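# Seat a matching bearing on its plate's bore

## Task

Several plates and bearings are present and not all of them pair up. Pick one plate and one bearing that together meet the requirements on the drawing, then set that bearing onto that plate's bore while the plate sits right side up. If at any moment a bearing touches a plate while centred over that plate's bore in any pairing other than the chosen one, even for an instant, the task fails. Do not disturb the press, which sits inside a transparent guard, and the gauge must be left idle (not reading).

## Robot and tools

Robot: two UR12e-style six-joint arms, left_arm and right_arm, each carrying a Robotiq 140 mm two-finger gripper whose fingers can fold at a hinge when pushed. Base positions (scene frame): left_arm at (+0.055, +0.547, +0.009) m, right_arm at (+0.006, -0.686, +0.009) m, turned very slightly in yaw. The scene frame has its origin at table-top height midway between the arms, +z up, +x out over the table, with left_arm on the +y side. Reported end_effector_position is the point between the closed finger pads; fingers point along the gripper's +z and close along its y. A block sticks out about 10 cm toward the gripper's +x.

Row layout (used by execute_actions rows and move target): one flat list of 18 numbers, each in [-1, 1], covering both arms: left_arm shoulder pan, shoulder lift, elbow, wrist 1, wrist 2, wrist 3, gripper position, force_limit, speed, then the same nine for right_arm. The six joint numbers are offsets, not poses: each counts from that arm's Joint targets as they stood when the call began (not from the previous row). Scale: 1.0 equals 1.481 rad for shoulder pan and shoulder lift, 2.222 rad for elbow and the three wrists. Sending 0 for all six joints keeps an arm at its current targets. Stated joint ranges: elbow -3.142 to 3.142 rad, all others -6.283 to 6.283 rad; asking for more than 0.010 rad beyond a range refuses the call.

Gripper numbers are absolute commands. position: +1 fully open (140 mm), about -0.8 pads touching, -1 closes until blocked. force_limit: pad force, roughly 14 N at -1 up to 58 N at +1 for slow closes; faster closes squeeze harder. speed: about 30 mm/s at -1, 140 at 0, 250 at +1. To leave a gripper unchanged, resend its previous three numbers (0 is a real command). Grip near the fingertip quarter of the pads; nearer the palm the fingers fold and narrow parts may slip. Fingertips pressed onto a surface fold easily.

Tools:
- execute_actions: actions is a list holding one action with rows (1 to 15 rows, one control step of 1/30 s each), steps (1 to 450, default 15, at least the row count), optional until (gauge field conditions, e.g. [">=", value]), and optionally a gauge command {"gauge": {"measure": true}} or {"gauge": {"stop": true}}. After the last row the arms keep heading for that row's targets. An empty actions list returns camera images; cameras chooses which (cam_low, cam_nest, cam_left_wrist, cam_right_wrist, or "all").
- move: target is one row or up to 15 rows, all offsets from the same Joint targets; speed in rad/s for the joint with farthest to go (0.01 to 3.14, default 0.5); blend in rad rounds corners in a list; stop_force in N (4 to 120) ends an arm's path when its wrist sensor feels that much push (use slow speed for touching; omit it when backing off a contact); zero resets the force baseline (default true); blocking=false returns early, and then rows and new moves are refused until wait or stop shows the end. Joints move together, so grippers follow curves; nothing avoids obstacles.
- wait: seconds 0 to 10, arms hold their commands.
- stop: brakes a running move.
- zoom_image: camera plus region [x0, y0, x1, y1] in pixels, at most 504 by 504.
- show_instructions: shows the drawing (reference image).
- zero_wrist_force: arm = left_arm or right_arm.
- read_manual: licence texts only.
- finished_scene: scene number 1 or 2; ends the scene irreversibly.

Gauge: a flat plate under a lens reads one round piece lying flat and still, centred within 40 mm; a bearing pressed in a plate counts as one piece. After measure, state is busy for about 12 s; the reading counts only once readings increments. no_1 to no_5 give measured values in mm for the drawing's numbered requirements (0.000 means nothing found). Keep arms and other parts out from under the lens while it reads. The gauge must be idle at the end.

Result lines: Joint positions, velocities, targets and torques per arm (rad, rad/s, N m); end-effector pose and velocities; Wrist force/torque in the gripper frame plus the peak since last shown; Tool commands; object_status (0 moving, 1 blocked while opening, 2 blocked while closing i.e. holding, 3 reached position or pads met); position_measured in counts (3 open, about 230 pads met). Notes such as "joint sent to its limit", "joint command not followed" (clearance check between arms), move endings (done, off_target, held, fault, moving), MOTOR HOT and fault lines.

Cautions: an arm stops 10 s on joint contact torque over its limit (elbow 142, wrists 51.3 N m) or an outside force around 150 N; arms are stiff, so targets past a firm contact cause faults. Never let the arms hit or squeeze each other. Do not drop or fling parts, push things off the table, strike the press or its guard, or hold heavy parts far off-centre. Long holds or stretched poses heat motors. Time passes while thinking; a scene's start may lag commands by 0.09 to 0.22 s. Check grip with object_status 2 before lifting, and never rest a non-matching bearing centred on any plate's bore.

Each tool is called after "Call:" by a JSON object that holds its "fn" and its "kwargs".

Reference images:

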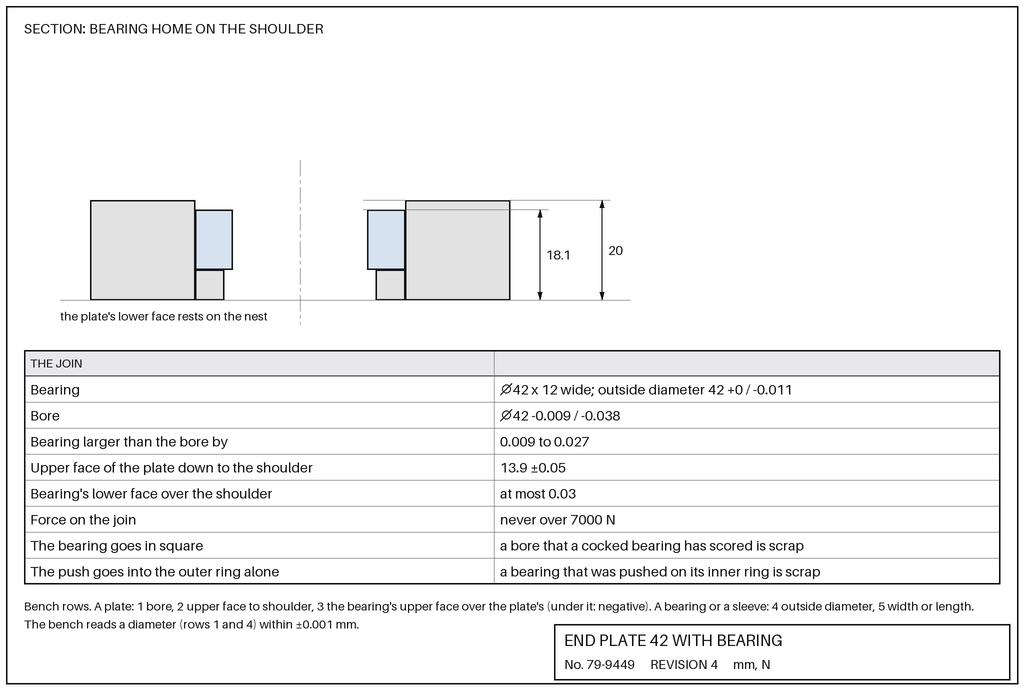

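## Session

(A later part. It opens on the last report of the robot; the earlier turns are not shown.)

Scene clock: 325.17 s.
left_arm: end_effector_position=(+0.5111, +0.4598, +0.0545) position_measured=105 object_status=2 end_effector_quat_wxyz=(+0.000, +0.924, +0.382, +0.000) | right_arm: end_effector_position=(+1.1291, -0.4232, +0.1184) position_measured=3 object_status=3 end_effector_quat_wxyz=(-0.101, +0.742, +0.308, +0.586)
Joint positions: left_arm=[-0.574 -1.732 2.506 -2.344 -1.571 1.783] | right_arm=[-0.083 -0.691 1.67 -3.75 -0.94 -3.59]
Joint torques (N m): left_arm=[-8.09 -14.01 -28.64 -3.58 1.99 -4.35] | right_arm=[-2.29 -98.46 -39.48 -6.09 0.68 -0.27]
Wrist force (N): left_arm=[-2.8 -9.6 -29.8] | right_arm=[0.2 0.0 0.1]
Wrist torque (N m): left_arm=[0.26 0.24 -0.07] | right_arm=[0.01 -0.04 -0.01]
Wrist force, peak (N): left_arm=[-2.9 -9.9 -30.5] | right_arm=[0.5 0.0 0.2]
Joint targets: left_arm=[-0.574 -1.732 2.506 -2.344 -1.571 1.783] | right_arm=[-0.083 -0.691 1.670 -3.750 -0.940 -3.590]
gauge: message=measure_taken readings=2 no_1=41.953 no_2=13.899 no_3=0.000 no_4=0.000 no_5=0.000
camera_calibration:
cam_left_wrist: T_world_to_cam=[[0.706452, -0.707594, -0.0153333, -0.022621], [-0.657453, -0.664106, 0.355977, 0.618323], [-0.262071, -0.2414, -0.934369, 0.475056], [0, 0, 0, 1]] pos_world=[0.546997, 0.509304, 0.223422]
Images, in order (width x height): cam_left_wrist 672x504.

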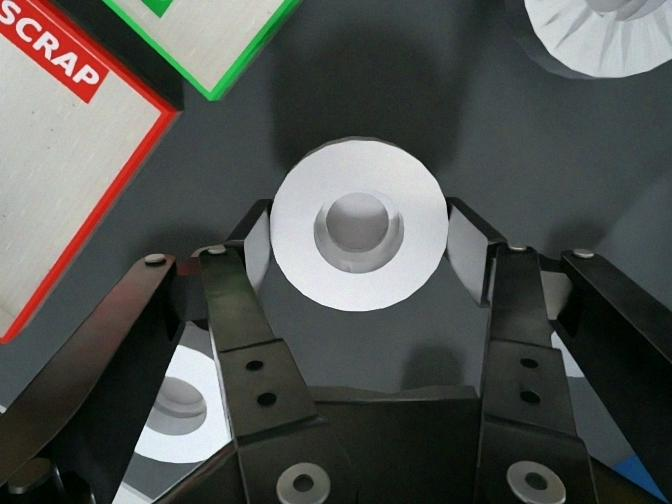

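Call:
{"fn": "move", "kwargs": {"target": [[0,-0.0997,-0.0489,0.115,0,0,-1,0.2,-1,0,0,0,0,0,0,1,1,1],[0.4207,0.4031,-0.3915,0.1224,0,-0.0734,-1,0.2,-1,0,0,0,0,0,0,1,1,1]], "speed": [0.2,0.7], "blend": [0.03,0]}}

Call:
{"fn": "move", "kwargs": {"target": [0,0.0486,0.0254,-0.0578,0,0,-1,0.2,-1,0,0,0,0,0,0,1,1,1], "speed": 0.025, "stop_force": 5, "cameras": ["cam_left_wrist"]}}

Call:
{"fn": "move", "kwargs": {"target": [[0,0,0,0,0,0,0.52,0.2,-0.7,0,0,0,0,0,0,1,1,1],[0,-0.0425,-0.0225,0.0504,0,0,0.52,0.2,-0.7,0,0,0,0,0,0,1,1,1],[-0.4234,-0.553,0.3231,0.045,0,0.0711,0.52,0.2,-0.7,0,0,0,0,0,0,1,1,1]], "speed": [0.3,0.15,1.0], "blend": [0,0.02,0], "cameras": ["cam_left_wrist"]}}

Call:
{"fn": "execute_actions", "kwargs": {"actions": [{"gauge":{"measure":true},"steps":430,"until":{"gauge":{"readings":[">",2]}}}]}}

Scene clock: 346.80 s.
left_arm: end_effector_position=(+0.9254, +0.7644, +0.1304) position_measured=105 object_status=2 end_effector_quat_wxyz=(+0.000, +0.707, +0.707, +0.000) | right_arm: end_effector_position=(+1.1291, -0.4232, +0.1184) position_measured=3 object_status=3 end_effector_quat_wxyz=(-0.101, +0.742, +0.308, +0.586)
Joint positions: left_arm=[0.049 -1.135 1.636 -2.072 -1.571 1.62] | right_arm=[-0.083 -0.691 1.67 -3.75 -0.94 -3.59]
Joint torques (N m): left_arm=[15.88 -77.86 -49.5 -3.23 2.11 -4.35] | right_arm=[-0.67 -98.45 -39.69 -5.89 0.56 -0.47]
Wrist force (N): left_arm=[0.0 1.4 2.4] | right_arm=[0.1 0.1 0.3]
Wrist torque (N m): left_arm=[0.08 0.40 -0.16] | right_arm=[0.02 -0.01 -0.01]
Wrist force, peak (N): left_arm=[-2.9 -10.1 -30.5] | right_arm=[0.3 -0.5 -0.2]
Joint targets: left_arm=[0.050 -1.135 1.636 -2.072 -1.571 1.620] | right_arm=[-0.083 -0.691 1.670 -3.750 -0.940 -3.590]
gauge: message=measure_taken readings=2 no_1=41.953 no_2=13.899 no_3=0.000 no_4=0.000 no_5=0.000
move: done

Scene clock: 352.70 s.
left_arm: end_effector_position=(+0.9260, +0.7646, +0.0580) position_measured=105 object_status=2 end_effector_quat_wxyz=(+0.000, +0.707, +0.707, +0.000) | right_arm: end_effector_position=(+1.1291, -0.4232, +0.1184) position_measured=3 object_status=3 end_effector_quat_wxyz=(-0.101, +0.742, +0.308, +0.586)
Joint positions: left_arm=[0.05 -1.072 1.686 -2.186 -1.571 1.62] | right_arm=[-0.083 -0.691 1.67 -3.75 -0.94 -3.59]
Joint torques (N m): left_arm=[10.08 -102.87 -43.91 -2.84 2.14 -4.26] | right_arm=[-0.21 -98.18 -40.78 -6.07 0.39 -0.01]
Wrist force (N): left_arm=[0.5 1.3 -1.1] | right_arm=[0.0 -0.2 0.0]
Wrist torque (N m): left_arm=[0.16 0.32 -0.13] | right_arm=[-0.03 0.02 -0.01]
Wrist force, peak (N): left_arm=[-2.5 -17.8 -40.1] | right_arm=[0.3 0.1 0.3]
Joint targets: left_arm=[0.050 -1.072 1.686 -2.186 -1.571 1.620] | right_arm=[-0.083 -0.691 1.670 -3.750 -0.940 -3.590]
gauge: message=measure_taken readings=2 no_1=41.953 no_2=13.899 no_3=0.000 no_4=0.000 no_5=0.000
move: contact (left_arm); left_arm: the wrist 1 is farthest, 0.015 rad from its target
camera_calibration:
cam_left_wrist: T_world_to_cam=[[0.999895, 0.0000372194, -0.0144599, -0.912778], [0.0051824, -0.934489, 0.355955, 0.685477], [-0.0134994, -0.355993, -0.934391, 0.518111], [0, 0, 0, 1]] pos_world=[0.916124, 0.825048, 0.226921]
Images, in order (width x height): cam_left_wrist 672x504.

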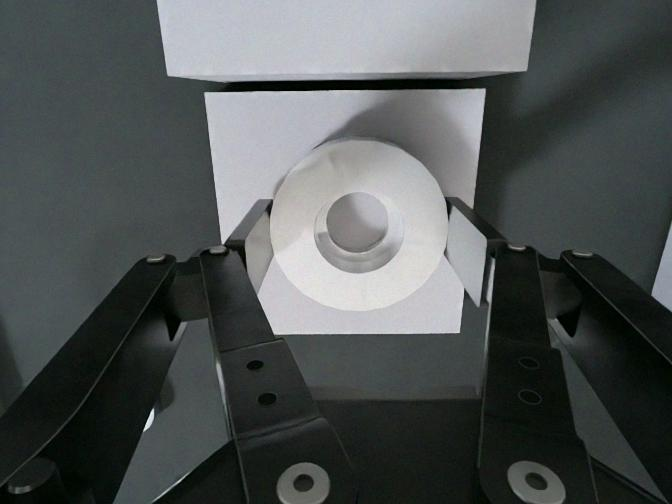

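Scene clock: 355.67 s.
left_arm: end_effector_position=(+0.5071, +0.4604, +0.1507) position_measured=63 object_status=3 end_effector_quat_wxyz=(+0.001, +0.924, +0.383, +0.001) | right_arm: end_effector_position=(+1.1291, -0.4232, +0.1184) position_measured=3 object_status=3 end_effector_quat_wxyz=(-0.101, +0.742, +0.308, +0.586)
Joint positions: left_arm=[-0.577 -1.891 2.403 -2.086 -1.571 1.778] | right_arm=[-0.083 -0.691 1.67 -3.75 -0.94 -3.59]
Joint torques (N m): left_arm=[-13.64 -32.24 -36.18 -8.28 2.08 3.7] | right_arm=[0.51 -98.09 -40.22 -6.17 0.65 -0.15]
Wrist force (N): left_arm=[0.4 0.2 -1.1] | right_arm=[0.2 0.0 0.2]
Wrist torque (N m): left_arm=[-0.14 0.27 -0.27] | right_arm=[0.01 -0.04 -0.01]
Wrist force, peak (N): left_arm=[5.5 3.9 1.2] | right_arm=[0.4 0.1 0.5]
Joint targets: left_arm=[-0.578 -1.891 2.404 -2.086 -1.571 1.778] | right_arm=[-0.083 -0.691 1.670 -3.750 -0.940 -3.590]
gauge: message=measure_taken readings=2 no_1=41.953 no_2=13.899 no_3=0.000 no_4=0.000 no_5=0.000
move: done
camera_calibration:
cam_left_wrist: T_world_to_cam=[[0.707341, -0.706747, -0.0133003, -0.0190416], [-0.657255, -0.6645, 0.355608, 0.582061], [-0.260163, -0.242794, -0.934541, 0.563761], [0, 0, 0, 1]] pos_world=[0.542701, 0.5102, 0.319619]
Images, in order (width x height): cam_left_wrist 672x504.

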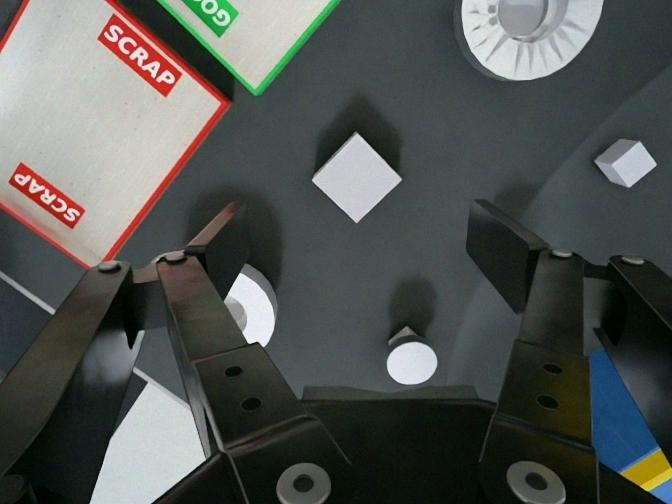

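Scene clock: 367.87 s.
left_arm: end_effector_position=(+0.5070, +0.4604, +0.1506) position_measured=63 object_status=3 end_effector_quat_wxyz=(+0.001, +0.924, +0.383, +0.001) | right_arm: end_effector_position=(+1.1291, -0.4232, +0.1184) position_measured=3 object_status=3 end_effector_quat_wxyz=(-0.101, +0.742, +0.308, +0.586)
Joint positions: left_arm=[-0.578 -1.891 2.404 -2.086 -1.571 1.778] | right_arm=[-0.083 -0.691 1.67 -3.75 -0.94 -3.59]
Joint torques (N m): left_arm=[-13.67 -32.2 -35.73 -4.91 1.89 3.41] | right_arm=[-1.92 -98.46 -41.75 -6.18 0.9 -0.24]
Wrist force (N): left_arm=[0.4 0.4 -1.0] | right_arm=[0.0 -0.1 0.0]
Wrist torque (N m): left_arm=[-0.11 0.27 -0.27] | right_arm=[-0.01 0.00 -0.01]
Wrist force, peak (N): left_arm=[0.6 0.1 -1.6] | right_arm=[0.5 0.0 0.3]
Joint targets: left_arm=[-0.578 -1.891 2.404 -2.086 -1.571 1.778] | right_arm=[-0.083 -0.691 1.670 -3.750 -0.940 -3.590]
Tool commands: left_gripper/position=+0.52 left_gripper/force_limit=+0.2 left_gripper/speed=-0.7 right_gripper/position=+1.0 right_gripper/force_limit=+1.0 right_gripper/speed=+1.0
gauge: message=measure_taken readings=3 no_1=41.984 no_2=13.900 no_3=0.000 no_4=0.000 no_5=0.000

Call:
{"fn": "move", "kwargs": {"target": [[0.3032,0.3410,-0.1805,-0.0464,0,0.2021,0.2,-0.6,-0.5,0,0,0,0,0,0,1,1,1],[0.3032,0.4065,-0.1535,-0.117,0,0.2021,0.2,-0.6,-0.5,0,0,0,0,0,0,1,1,1],[0.3032,0.4065,-0.1535,-0.117,0,0.2021,-1,-0.6,-1,0,0,0,0,0,0,1,1,1]], "speed": [1.0,0.2,0.5], "cameras": ["cam_left_wrist"]}}

Call:
{"fn": "move", "kwargs": {"target": [[0,-0.0655,-0.027,0.0707,0,0,-1,-0.6,-1,0,0,0,0,0,0,1,1,1],[0.121,0.0943,-0.2003,0.1379,0,-0.2727,-1,-0.6,-1,0,0,0,0,0,0,1,1,1],[0.121,0.1282,-0.1787,0.0938,0,-0.2727,-1,-0.6,-1,0,0,0,0,0,0,1,1,1]], "speed": [0.3,0.8,0.15], "blend": [0.02,0,0], "cameras": ["cam_left_wrist"]}}

Call:
{"fn": "zoom_image", "kwargs": {"camera": "cam_left_wrist", "region": [230, 100, 480, 340]}}

Scene clock: 398.77 s.
left_arm: end_effector_position=(+0.7713, +0.6301, +0.0384) position_measured=168 object_status=0 end_effector_quat_wxyz=(+0.000, +0.924, +0.383, +0.001) | right_arm: end_effector_position=(+1.1291, -0.4232, +0.1184) position_measured=3 object_status=3 end_effector_quat_wxyz=(-0.101, +0.742, +0.308, +0.586)
Joint positions: left_arm=[-0.128 -1.289 2.062 -2.346 -1.571 2.227] | right_arm=[-0.083 -0.691 1.67 -3.75 -0.94 -3.59]
Joint torques (N m): left_arm=[16.95 -53.83 -28.94 -7.67 1.69 3.81] | right_arm=[0.24 -96.99 -41.6 -5.93 0.81 0]
Wrist force (N): left_arm=[-0.7 -1.2 -10.4] | right_arm=[0.0 -0.1 0.0]
Wrist torque (N m): left_arm=[0.16 0.10 -0.14] | right_arm=[-0.02 0.02 -0.01]
Wrist force, peak (N): left_arm=[-0.7 -1.2 -10.4] | right_arm=[0.4 -0.2 0.3]
Joint targets: left_arm=[-0.128 -1.289 2.062 -2.346 -1.571 2.227] | right_arm=[-0.083 -0.691 1.670 -3.750 -0.940 -3.590]
gauge: message=measure_taken readings=3 no_1=41.984 no_2=13.900 no_3=0.000 no_4=0.000 no_5=0.000
move: done
camera_calibration:
cam_left_wrist: T_world_to_cam=[[0.707312, -0.706752, -0.0145755, -0.0873255], [-0.657003, -0.664853, 0.355411, 0.908353], [-0.260878, -0.24181, -0.934596, 0.568623], [0, 0, 0, 1]] pos_world=[0.806898, 0.679703, 0.207321]
Images, in order (width x height): cam_left_wrist 672x504.

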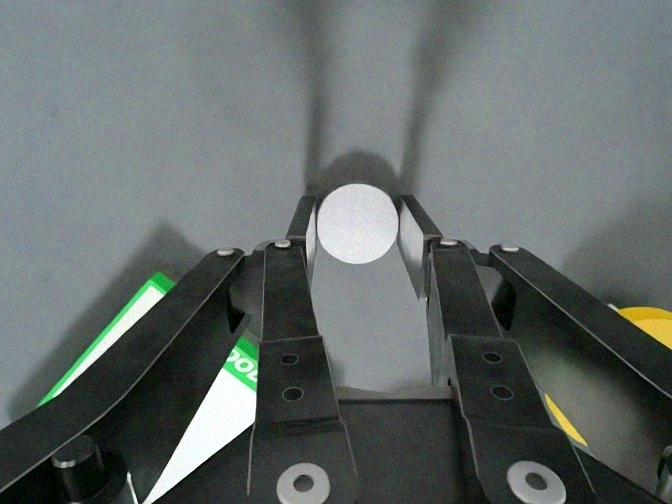

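Scene clock: 401.77 s.
left_arm: end_effector_position=(+0.9257, +0.7656, +0.0882) position_measured=168 object_status=2 end_effector_quat_wxyz=(+0.000, +0.707, +0.707, +0.000) | right_arm: end_effector_position=(+1.1291, -0.4232, +0.1184) position_measured=3 object_status=3 end_effector_quat_wxyz=(-0.101, +0.742, +0.308, +0.586)
Joint positions: left_arm=[0.051 -1.099 1.665 -2.137 -1.571 1.621] | right_arm=[-0.083 -0.691 1.67 -3.75 -0.94 -3.59]
Joint torques (N m): left_arm=[16.82 -76.73 -34.23 -8.21 1.64 -4.14] | right_arm=[-0.91 -99.66 -41.92 -6.03 0.47 -0.13]
Wrist force (N): left_arm=[0.3 1.0 1.0] | right_arm=[0.0 -0.1 0.0]
Wrist torque (N m): left_arm=[-0.03 0.33 -0.12] | right_arm=[-0.02 0.01 -0.01]
Wrist force, peak (N): left_arm=[-1.2 -1.1 -9.9] | right_arm=[0.5 0.1 0.4]
Joint targets: left_arm=[0.051 -1.099 1.665 -2.137 -1.571 1.621] | right_arm=[-0.083 -0.691 1.670 -3.750 -0.940 -3.590]
gauge: message=measure_taken readings=3 no_1=41.984 no_2=13.900 no_3=0.000 no_4=0.000 no_5=0.000
move: done
camera_calibration:
cam_left_wrist: T_world_to_cam=[[0.999879, 0.00015027, -0.0155716, -0.91203], [0.00568508, -0.934457, 0.356031, 0.675155], [-0.0144975, -0.356076, -0.934344, 0.547656], [0, 0, 0, 1]] pos_world=[0.916021, 0.826047, 0.257122]
Images, in order (width x height): cam_left_wrist 672x504.

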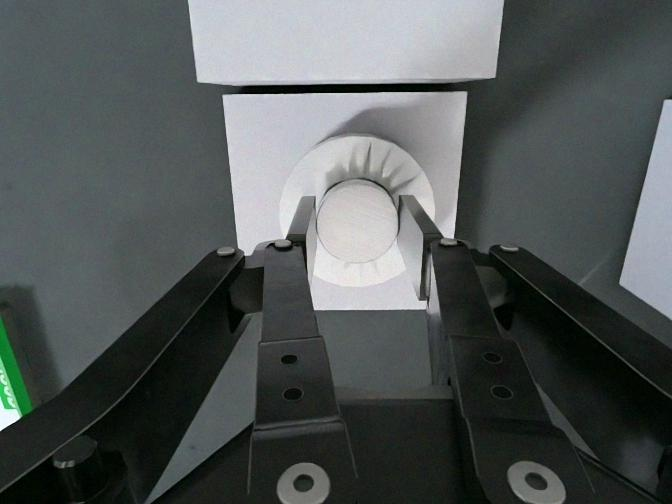

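Scaled by 2.016 from the camera's 672x504 image, which has a finer 960x720 frame.

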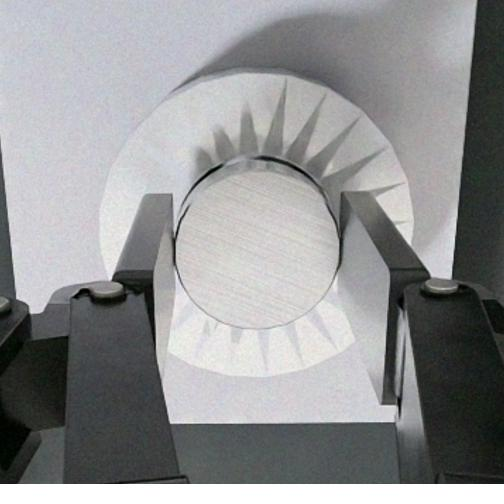

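Call:
{"fn": "move", "kwargs": {"target": [-0.00035,0.0058,0.003,-0.0067,0,0,-1,-0.6,-1,0,0,0,0,0,0,1,1,1], "speed": 0.015, "stop_force": 4, "cameras": ["cam_left_wrist"]}}

Call:
{"fn": "zoom_image", "kwargs": {"camera": "cam_left_wrist", "region": [230, 100, 480, 340]}}

Scene clock: 428.13 s.
left_arm: end_effector_position=(+0.9257, +0.7654, +0.0830) position_measured=168 object_status=2 end_effector_quat_wxyz=(+0.000, +0.707, +0.707, +0.000) | right_arm: end_effector_position=(+1.1291, -0.4232, +0.1184) position_measured=3 object_status=3 end_effector_quat_wxyz=(-0.101, +0.742, +0.308, +0.586)
Joint positions: left_arm=[0.051 -1.094 1.669 -2.145 -1.571 1.621] | right_arm=[-0.083 -0.691 1.67 -3.75 -0.94 -3.59]
Joint torques (N m): left_arm=[11.03 -104.7 -47.23 -4.18 2.24 -3.46] | right_arm=[-0.49 -98.27 -43.16 -5.96 0.55 0.01]
Wrist force (N): left_arm=[0.5 1.1 1.2] | right_arm=[0.0 0.0 0.3]
Wrist torque (N m): left_arm=[0.01 0.29 -0.11] | right_arm=[0.00 0.01 -0.01]
Wrist force, peak (N): left_arm=[-0.2 -0.6 -5.0] | right_arm=[0.2 -0.4 0.4]
Joint targets: left_arm=[0.051 -1.094 1.669 -2.145 -1.571 1.621] | right_arm=[-0.083 -0.691 1.670 -3.750 -0.940 -3.590]
gauge: message=measure_taken readings=3 no_1=41.984 no_2=13.900 no_3=0.000 no_4=0.000 no_5=0.000
move: contact (left_arm)
camera_calibration:
cam_left_wrist: T_world_to_cam=[[0.999875, -0.000142869, -0.0157814, -0.911812], [0.00548588, -0.934458, 0.356032, 0.677002], [-0.0147979, -0.356074, -0.93434, 0.543], [0, 0, 0, 1]] pos_world=[0.91602, 0.825848, 0.251922]
Images, in order (width x height): cam_left_wrist 672x504.

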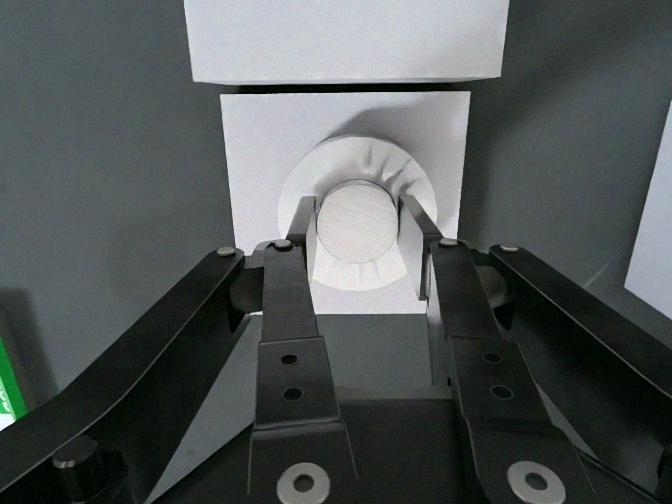

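Scaled by 2.016 from the camera's 672x504 image, which has a finer 960x720 frame.

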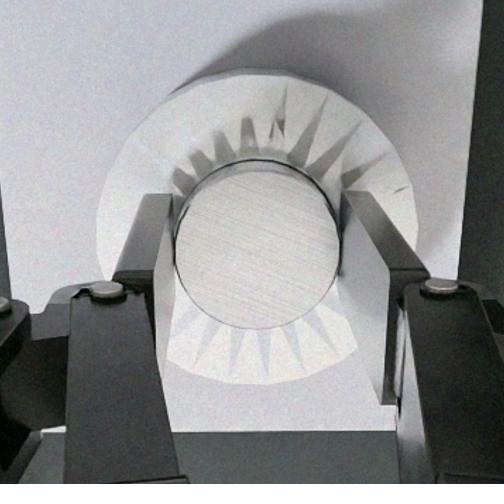

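Call:
{"fn": "move", "kwargs": {"target": [0,0.0018,0.0009,-0.0021,0,0,-1,-0.6,-1,0,0,0,0,0,0,1,1,1], "speed": 0.01, "stop_force": 12}}

Scene clock: 446.60 s.
left_arm: end_effector_position=(+0.9258, +0.7655, +0.0812) position_measured=168 object_status=2 end_effector_quat_wxyz=(+0.000, +0.707, +0.707, +0.000) | right_arm: end_effector_position=(+1.1291, -0.4232, +0.1184) position_measured=3 object_status=3 end_effector_quat_wxyz=(-0.101, +0.742, +0.308, +0.586)
Joint positions: left_arm=[0.051 -1.093 1.67 -2.148 -1.571 1.621] | right_arm=[-0.083 -0.691 1.67 -3.75 -0.94 -3.59]
Joint torques (N m): left_arm=[12.11 -102.3 -44.12 -2.7 1.94 -3.67] | right_arm=[-0.49 -97.95 -43.18 -5.92 0.33 -0.37]
Wrist force (N): left_arm=[-2.2 2.6 -1.2] | right_arm=[0.2 0.0 -0.1]
Wrist torque (N m): left_arm=[-0.06 0.23 -0.12] | right_arm=[-0.01 -0.03 -0.01]
Wrist force, peak (N): left_arm=[-7.2 -0.1 -12.8] | right_arm=[0.4 -0.1 0.4]
Joint targets: left_arm=[0.051 -1.093 1.670 -2.148 -1.571 1.621] | right_arm=[-0.083 -0.691 1.670 -3.750 -0.940 -3.590]
gauge: message=measure_taken readings=3 no_1=41.984 no_2=13.900 no_3=0.000 no_4=0.000 no_5=0.000
move: contact (left_arm)

Call:
{"fn": "move", "kwargs": {"target": [[-0.0003,0,0,0,0,0,-1,-0.6,-1,0,0,0,0,0,0,1,1,1],[-0.0003,0,0,0,0,0,0.2,-0.6,-1,0,0,0,0,0,0,1,1,1],[-0.0003,-0.0387,-0.0358,0.0733,0,0,0.2,-0.6,-1,0,0,0,0,0,0,1,1,1]], "speed": [0.05,0.3,0.15], "cameras": ["cam_left_wrist","cam_low"]}}

Call:
{"fn": "zoom_image", "kwargs": {"camera": "cam_left_wrist", "region": [270, 100, 450, 280]}}

Call:
{"fn": "zoom_image", "kwargs": {"camera": "cam_low", "region": [600, 280, 672, 340]}}

Scene clock: 460.77 s.
left_arm: end_effector_position=(+0.9234, +0.7650, +0.1617) position_measured=104 object_status=3 end_effector_quat_wxyz=(-0.009, +0.707, +0.707, -0.010) | right_arm: end_effector_position=(+1.1291, -0.4232, +0.1184) position_measured=3 object_status=3 end_effector_quat_wxyz=(-0.101, +0.742, +0.308, +0.586)
Joint positions: left_arm=[0.05 -1.15 1.591 -1.985 -1.571 1.621] | right_arm=[-0.083 -0.691 1.67 -3.75 -0.94 -3.59]
Joint torques (N m): left_arm=[-15.2 -102.79 -49.06 -2.69 1.92 -3.67] | right_arm=[0.7 -98.06 -42.72 -6.36 0.39 -0.08]
Wrist force (N): left_arm=[-0.1 0.9 0.3] | right_arm=[0.0 0.1 0.2]
Wrist torque (N m): left_arm=[-0.04 0.40 -0.12] | right_arm=[0.03 -0.01 -0.01]
Wrist force, peak (N): left_arm=[-2.6 2.9 -0.2] | right_arm=[0.3 0.0 0.5]
Joint targets: left_arm=[0.050 -1.150 1.590 -1.985 -1.571 1.621] | right_arm=[-0.083 -0.691 1.670 -3.750 -0.940 -3.590]
gauge: message=measure_taken readings=3 no_1=41.984 no_2=13.900 no_3=0.000 no_4=0.000 no_5=0.000
move: done
camera_calibration:
cam_left_wrist: T_world_to_cam=[[0.999141, -0.000496667, -0.0414307, -0.903235], [0.0143387, -0.933999, 0.356987, 0.639911], [-0.0388736, -0.357275, -0.93319, 0.63933], [0, 0, 0, 1]] pos_world=[0.918137, 0.825644, 0.330755]
Images, in order (width x height): cam_low 672x504, cam_left_wrist 672x504.

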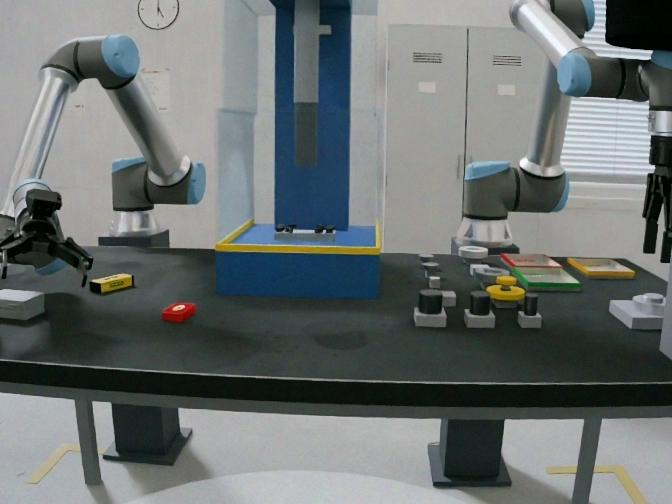

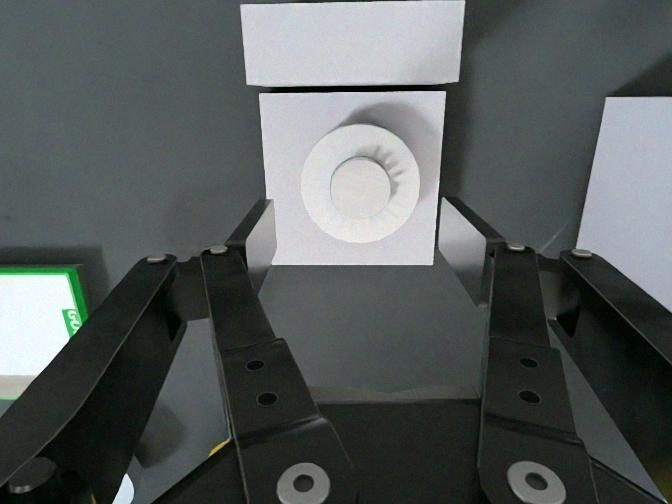

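Scaled by 2.800 from the camera's 672x504 image, which has a finer 960x720 frame.

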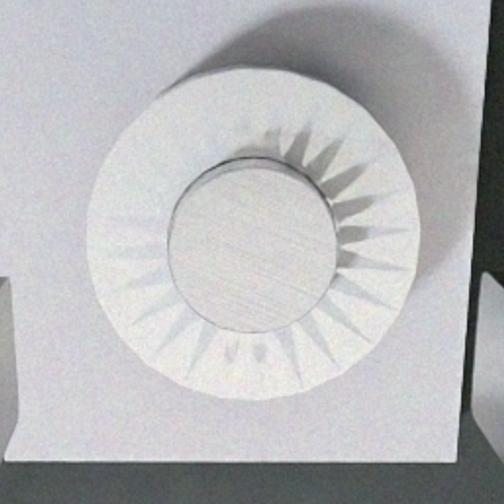

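Scaled by 7.000 from the camera's 672x504 image, which has a finer 960x720 frame.

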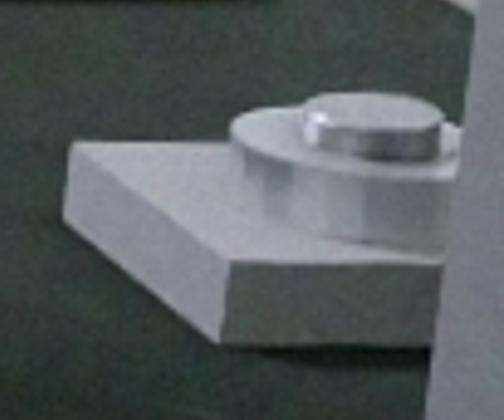

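Call:
{"fn": "finished_scene", "kwargs": {"scene": 2}}

The scene is finished: the task was done.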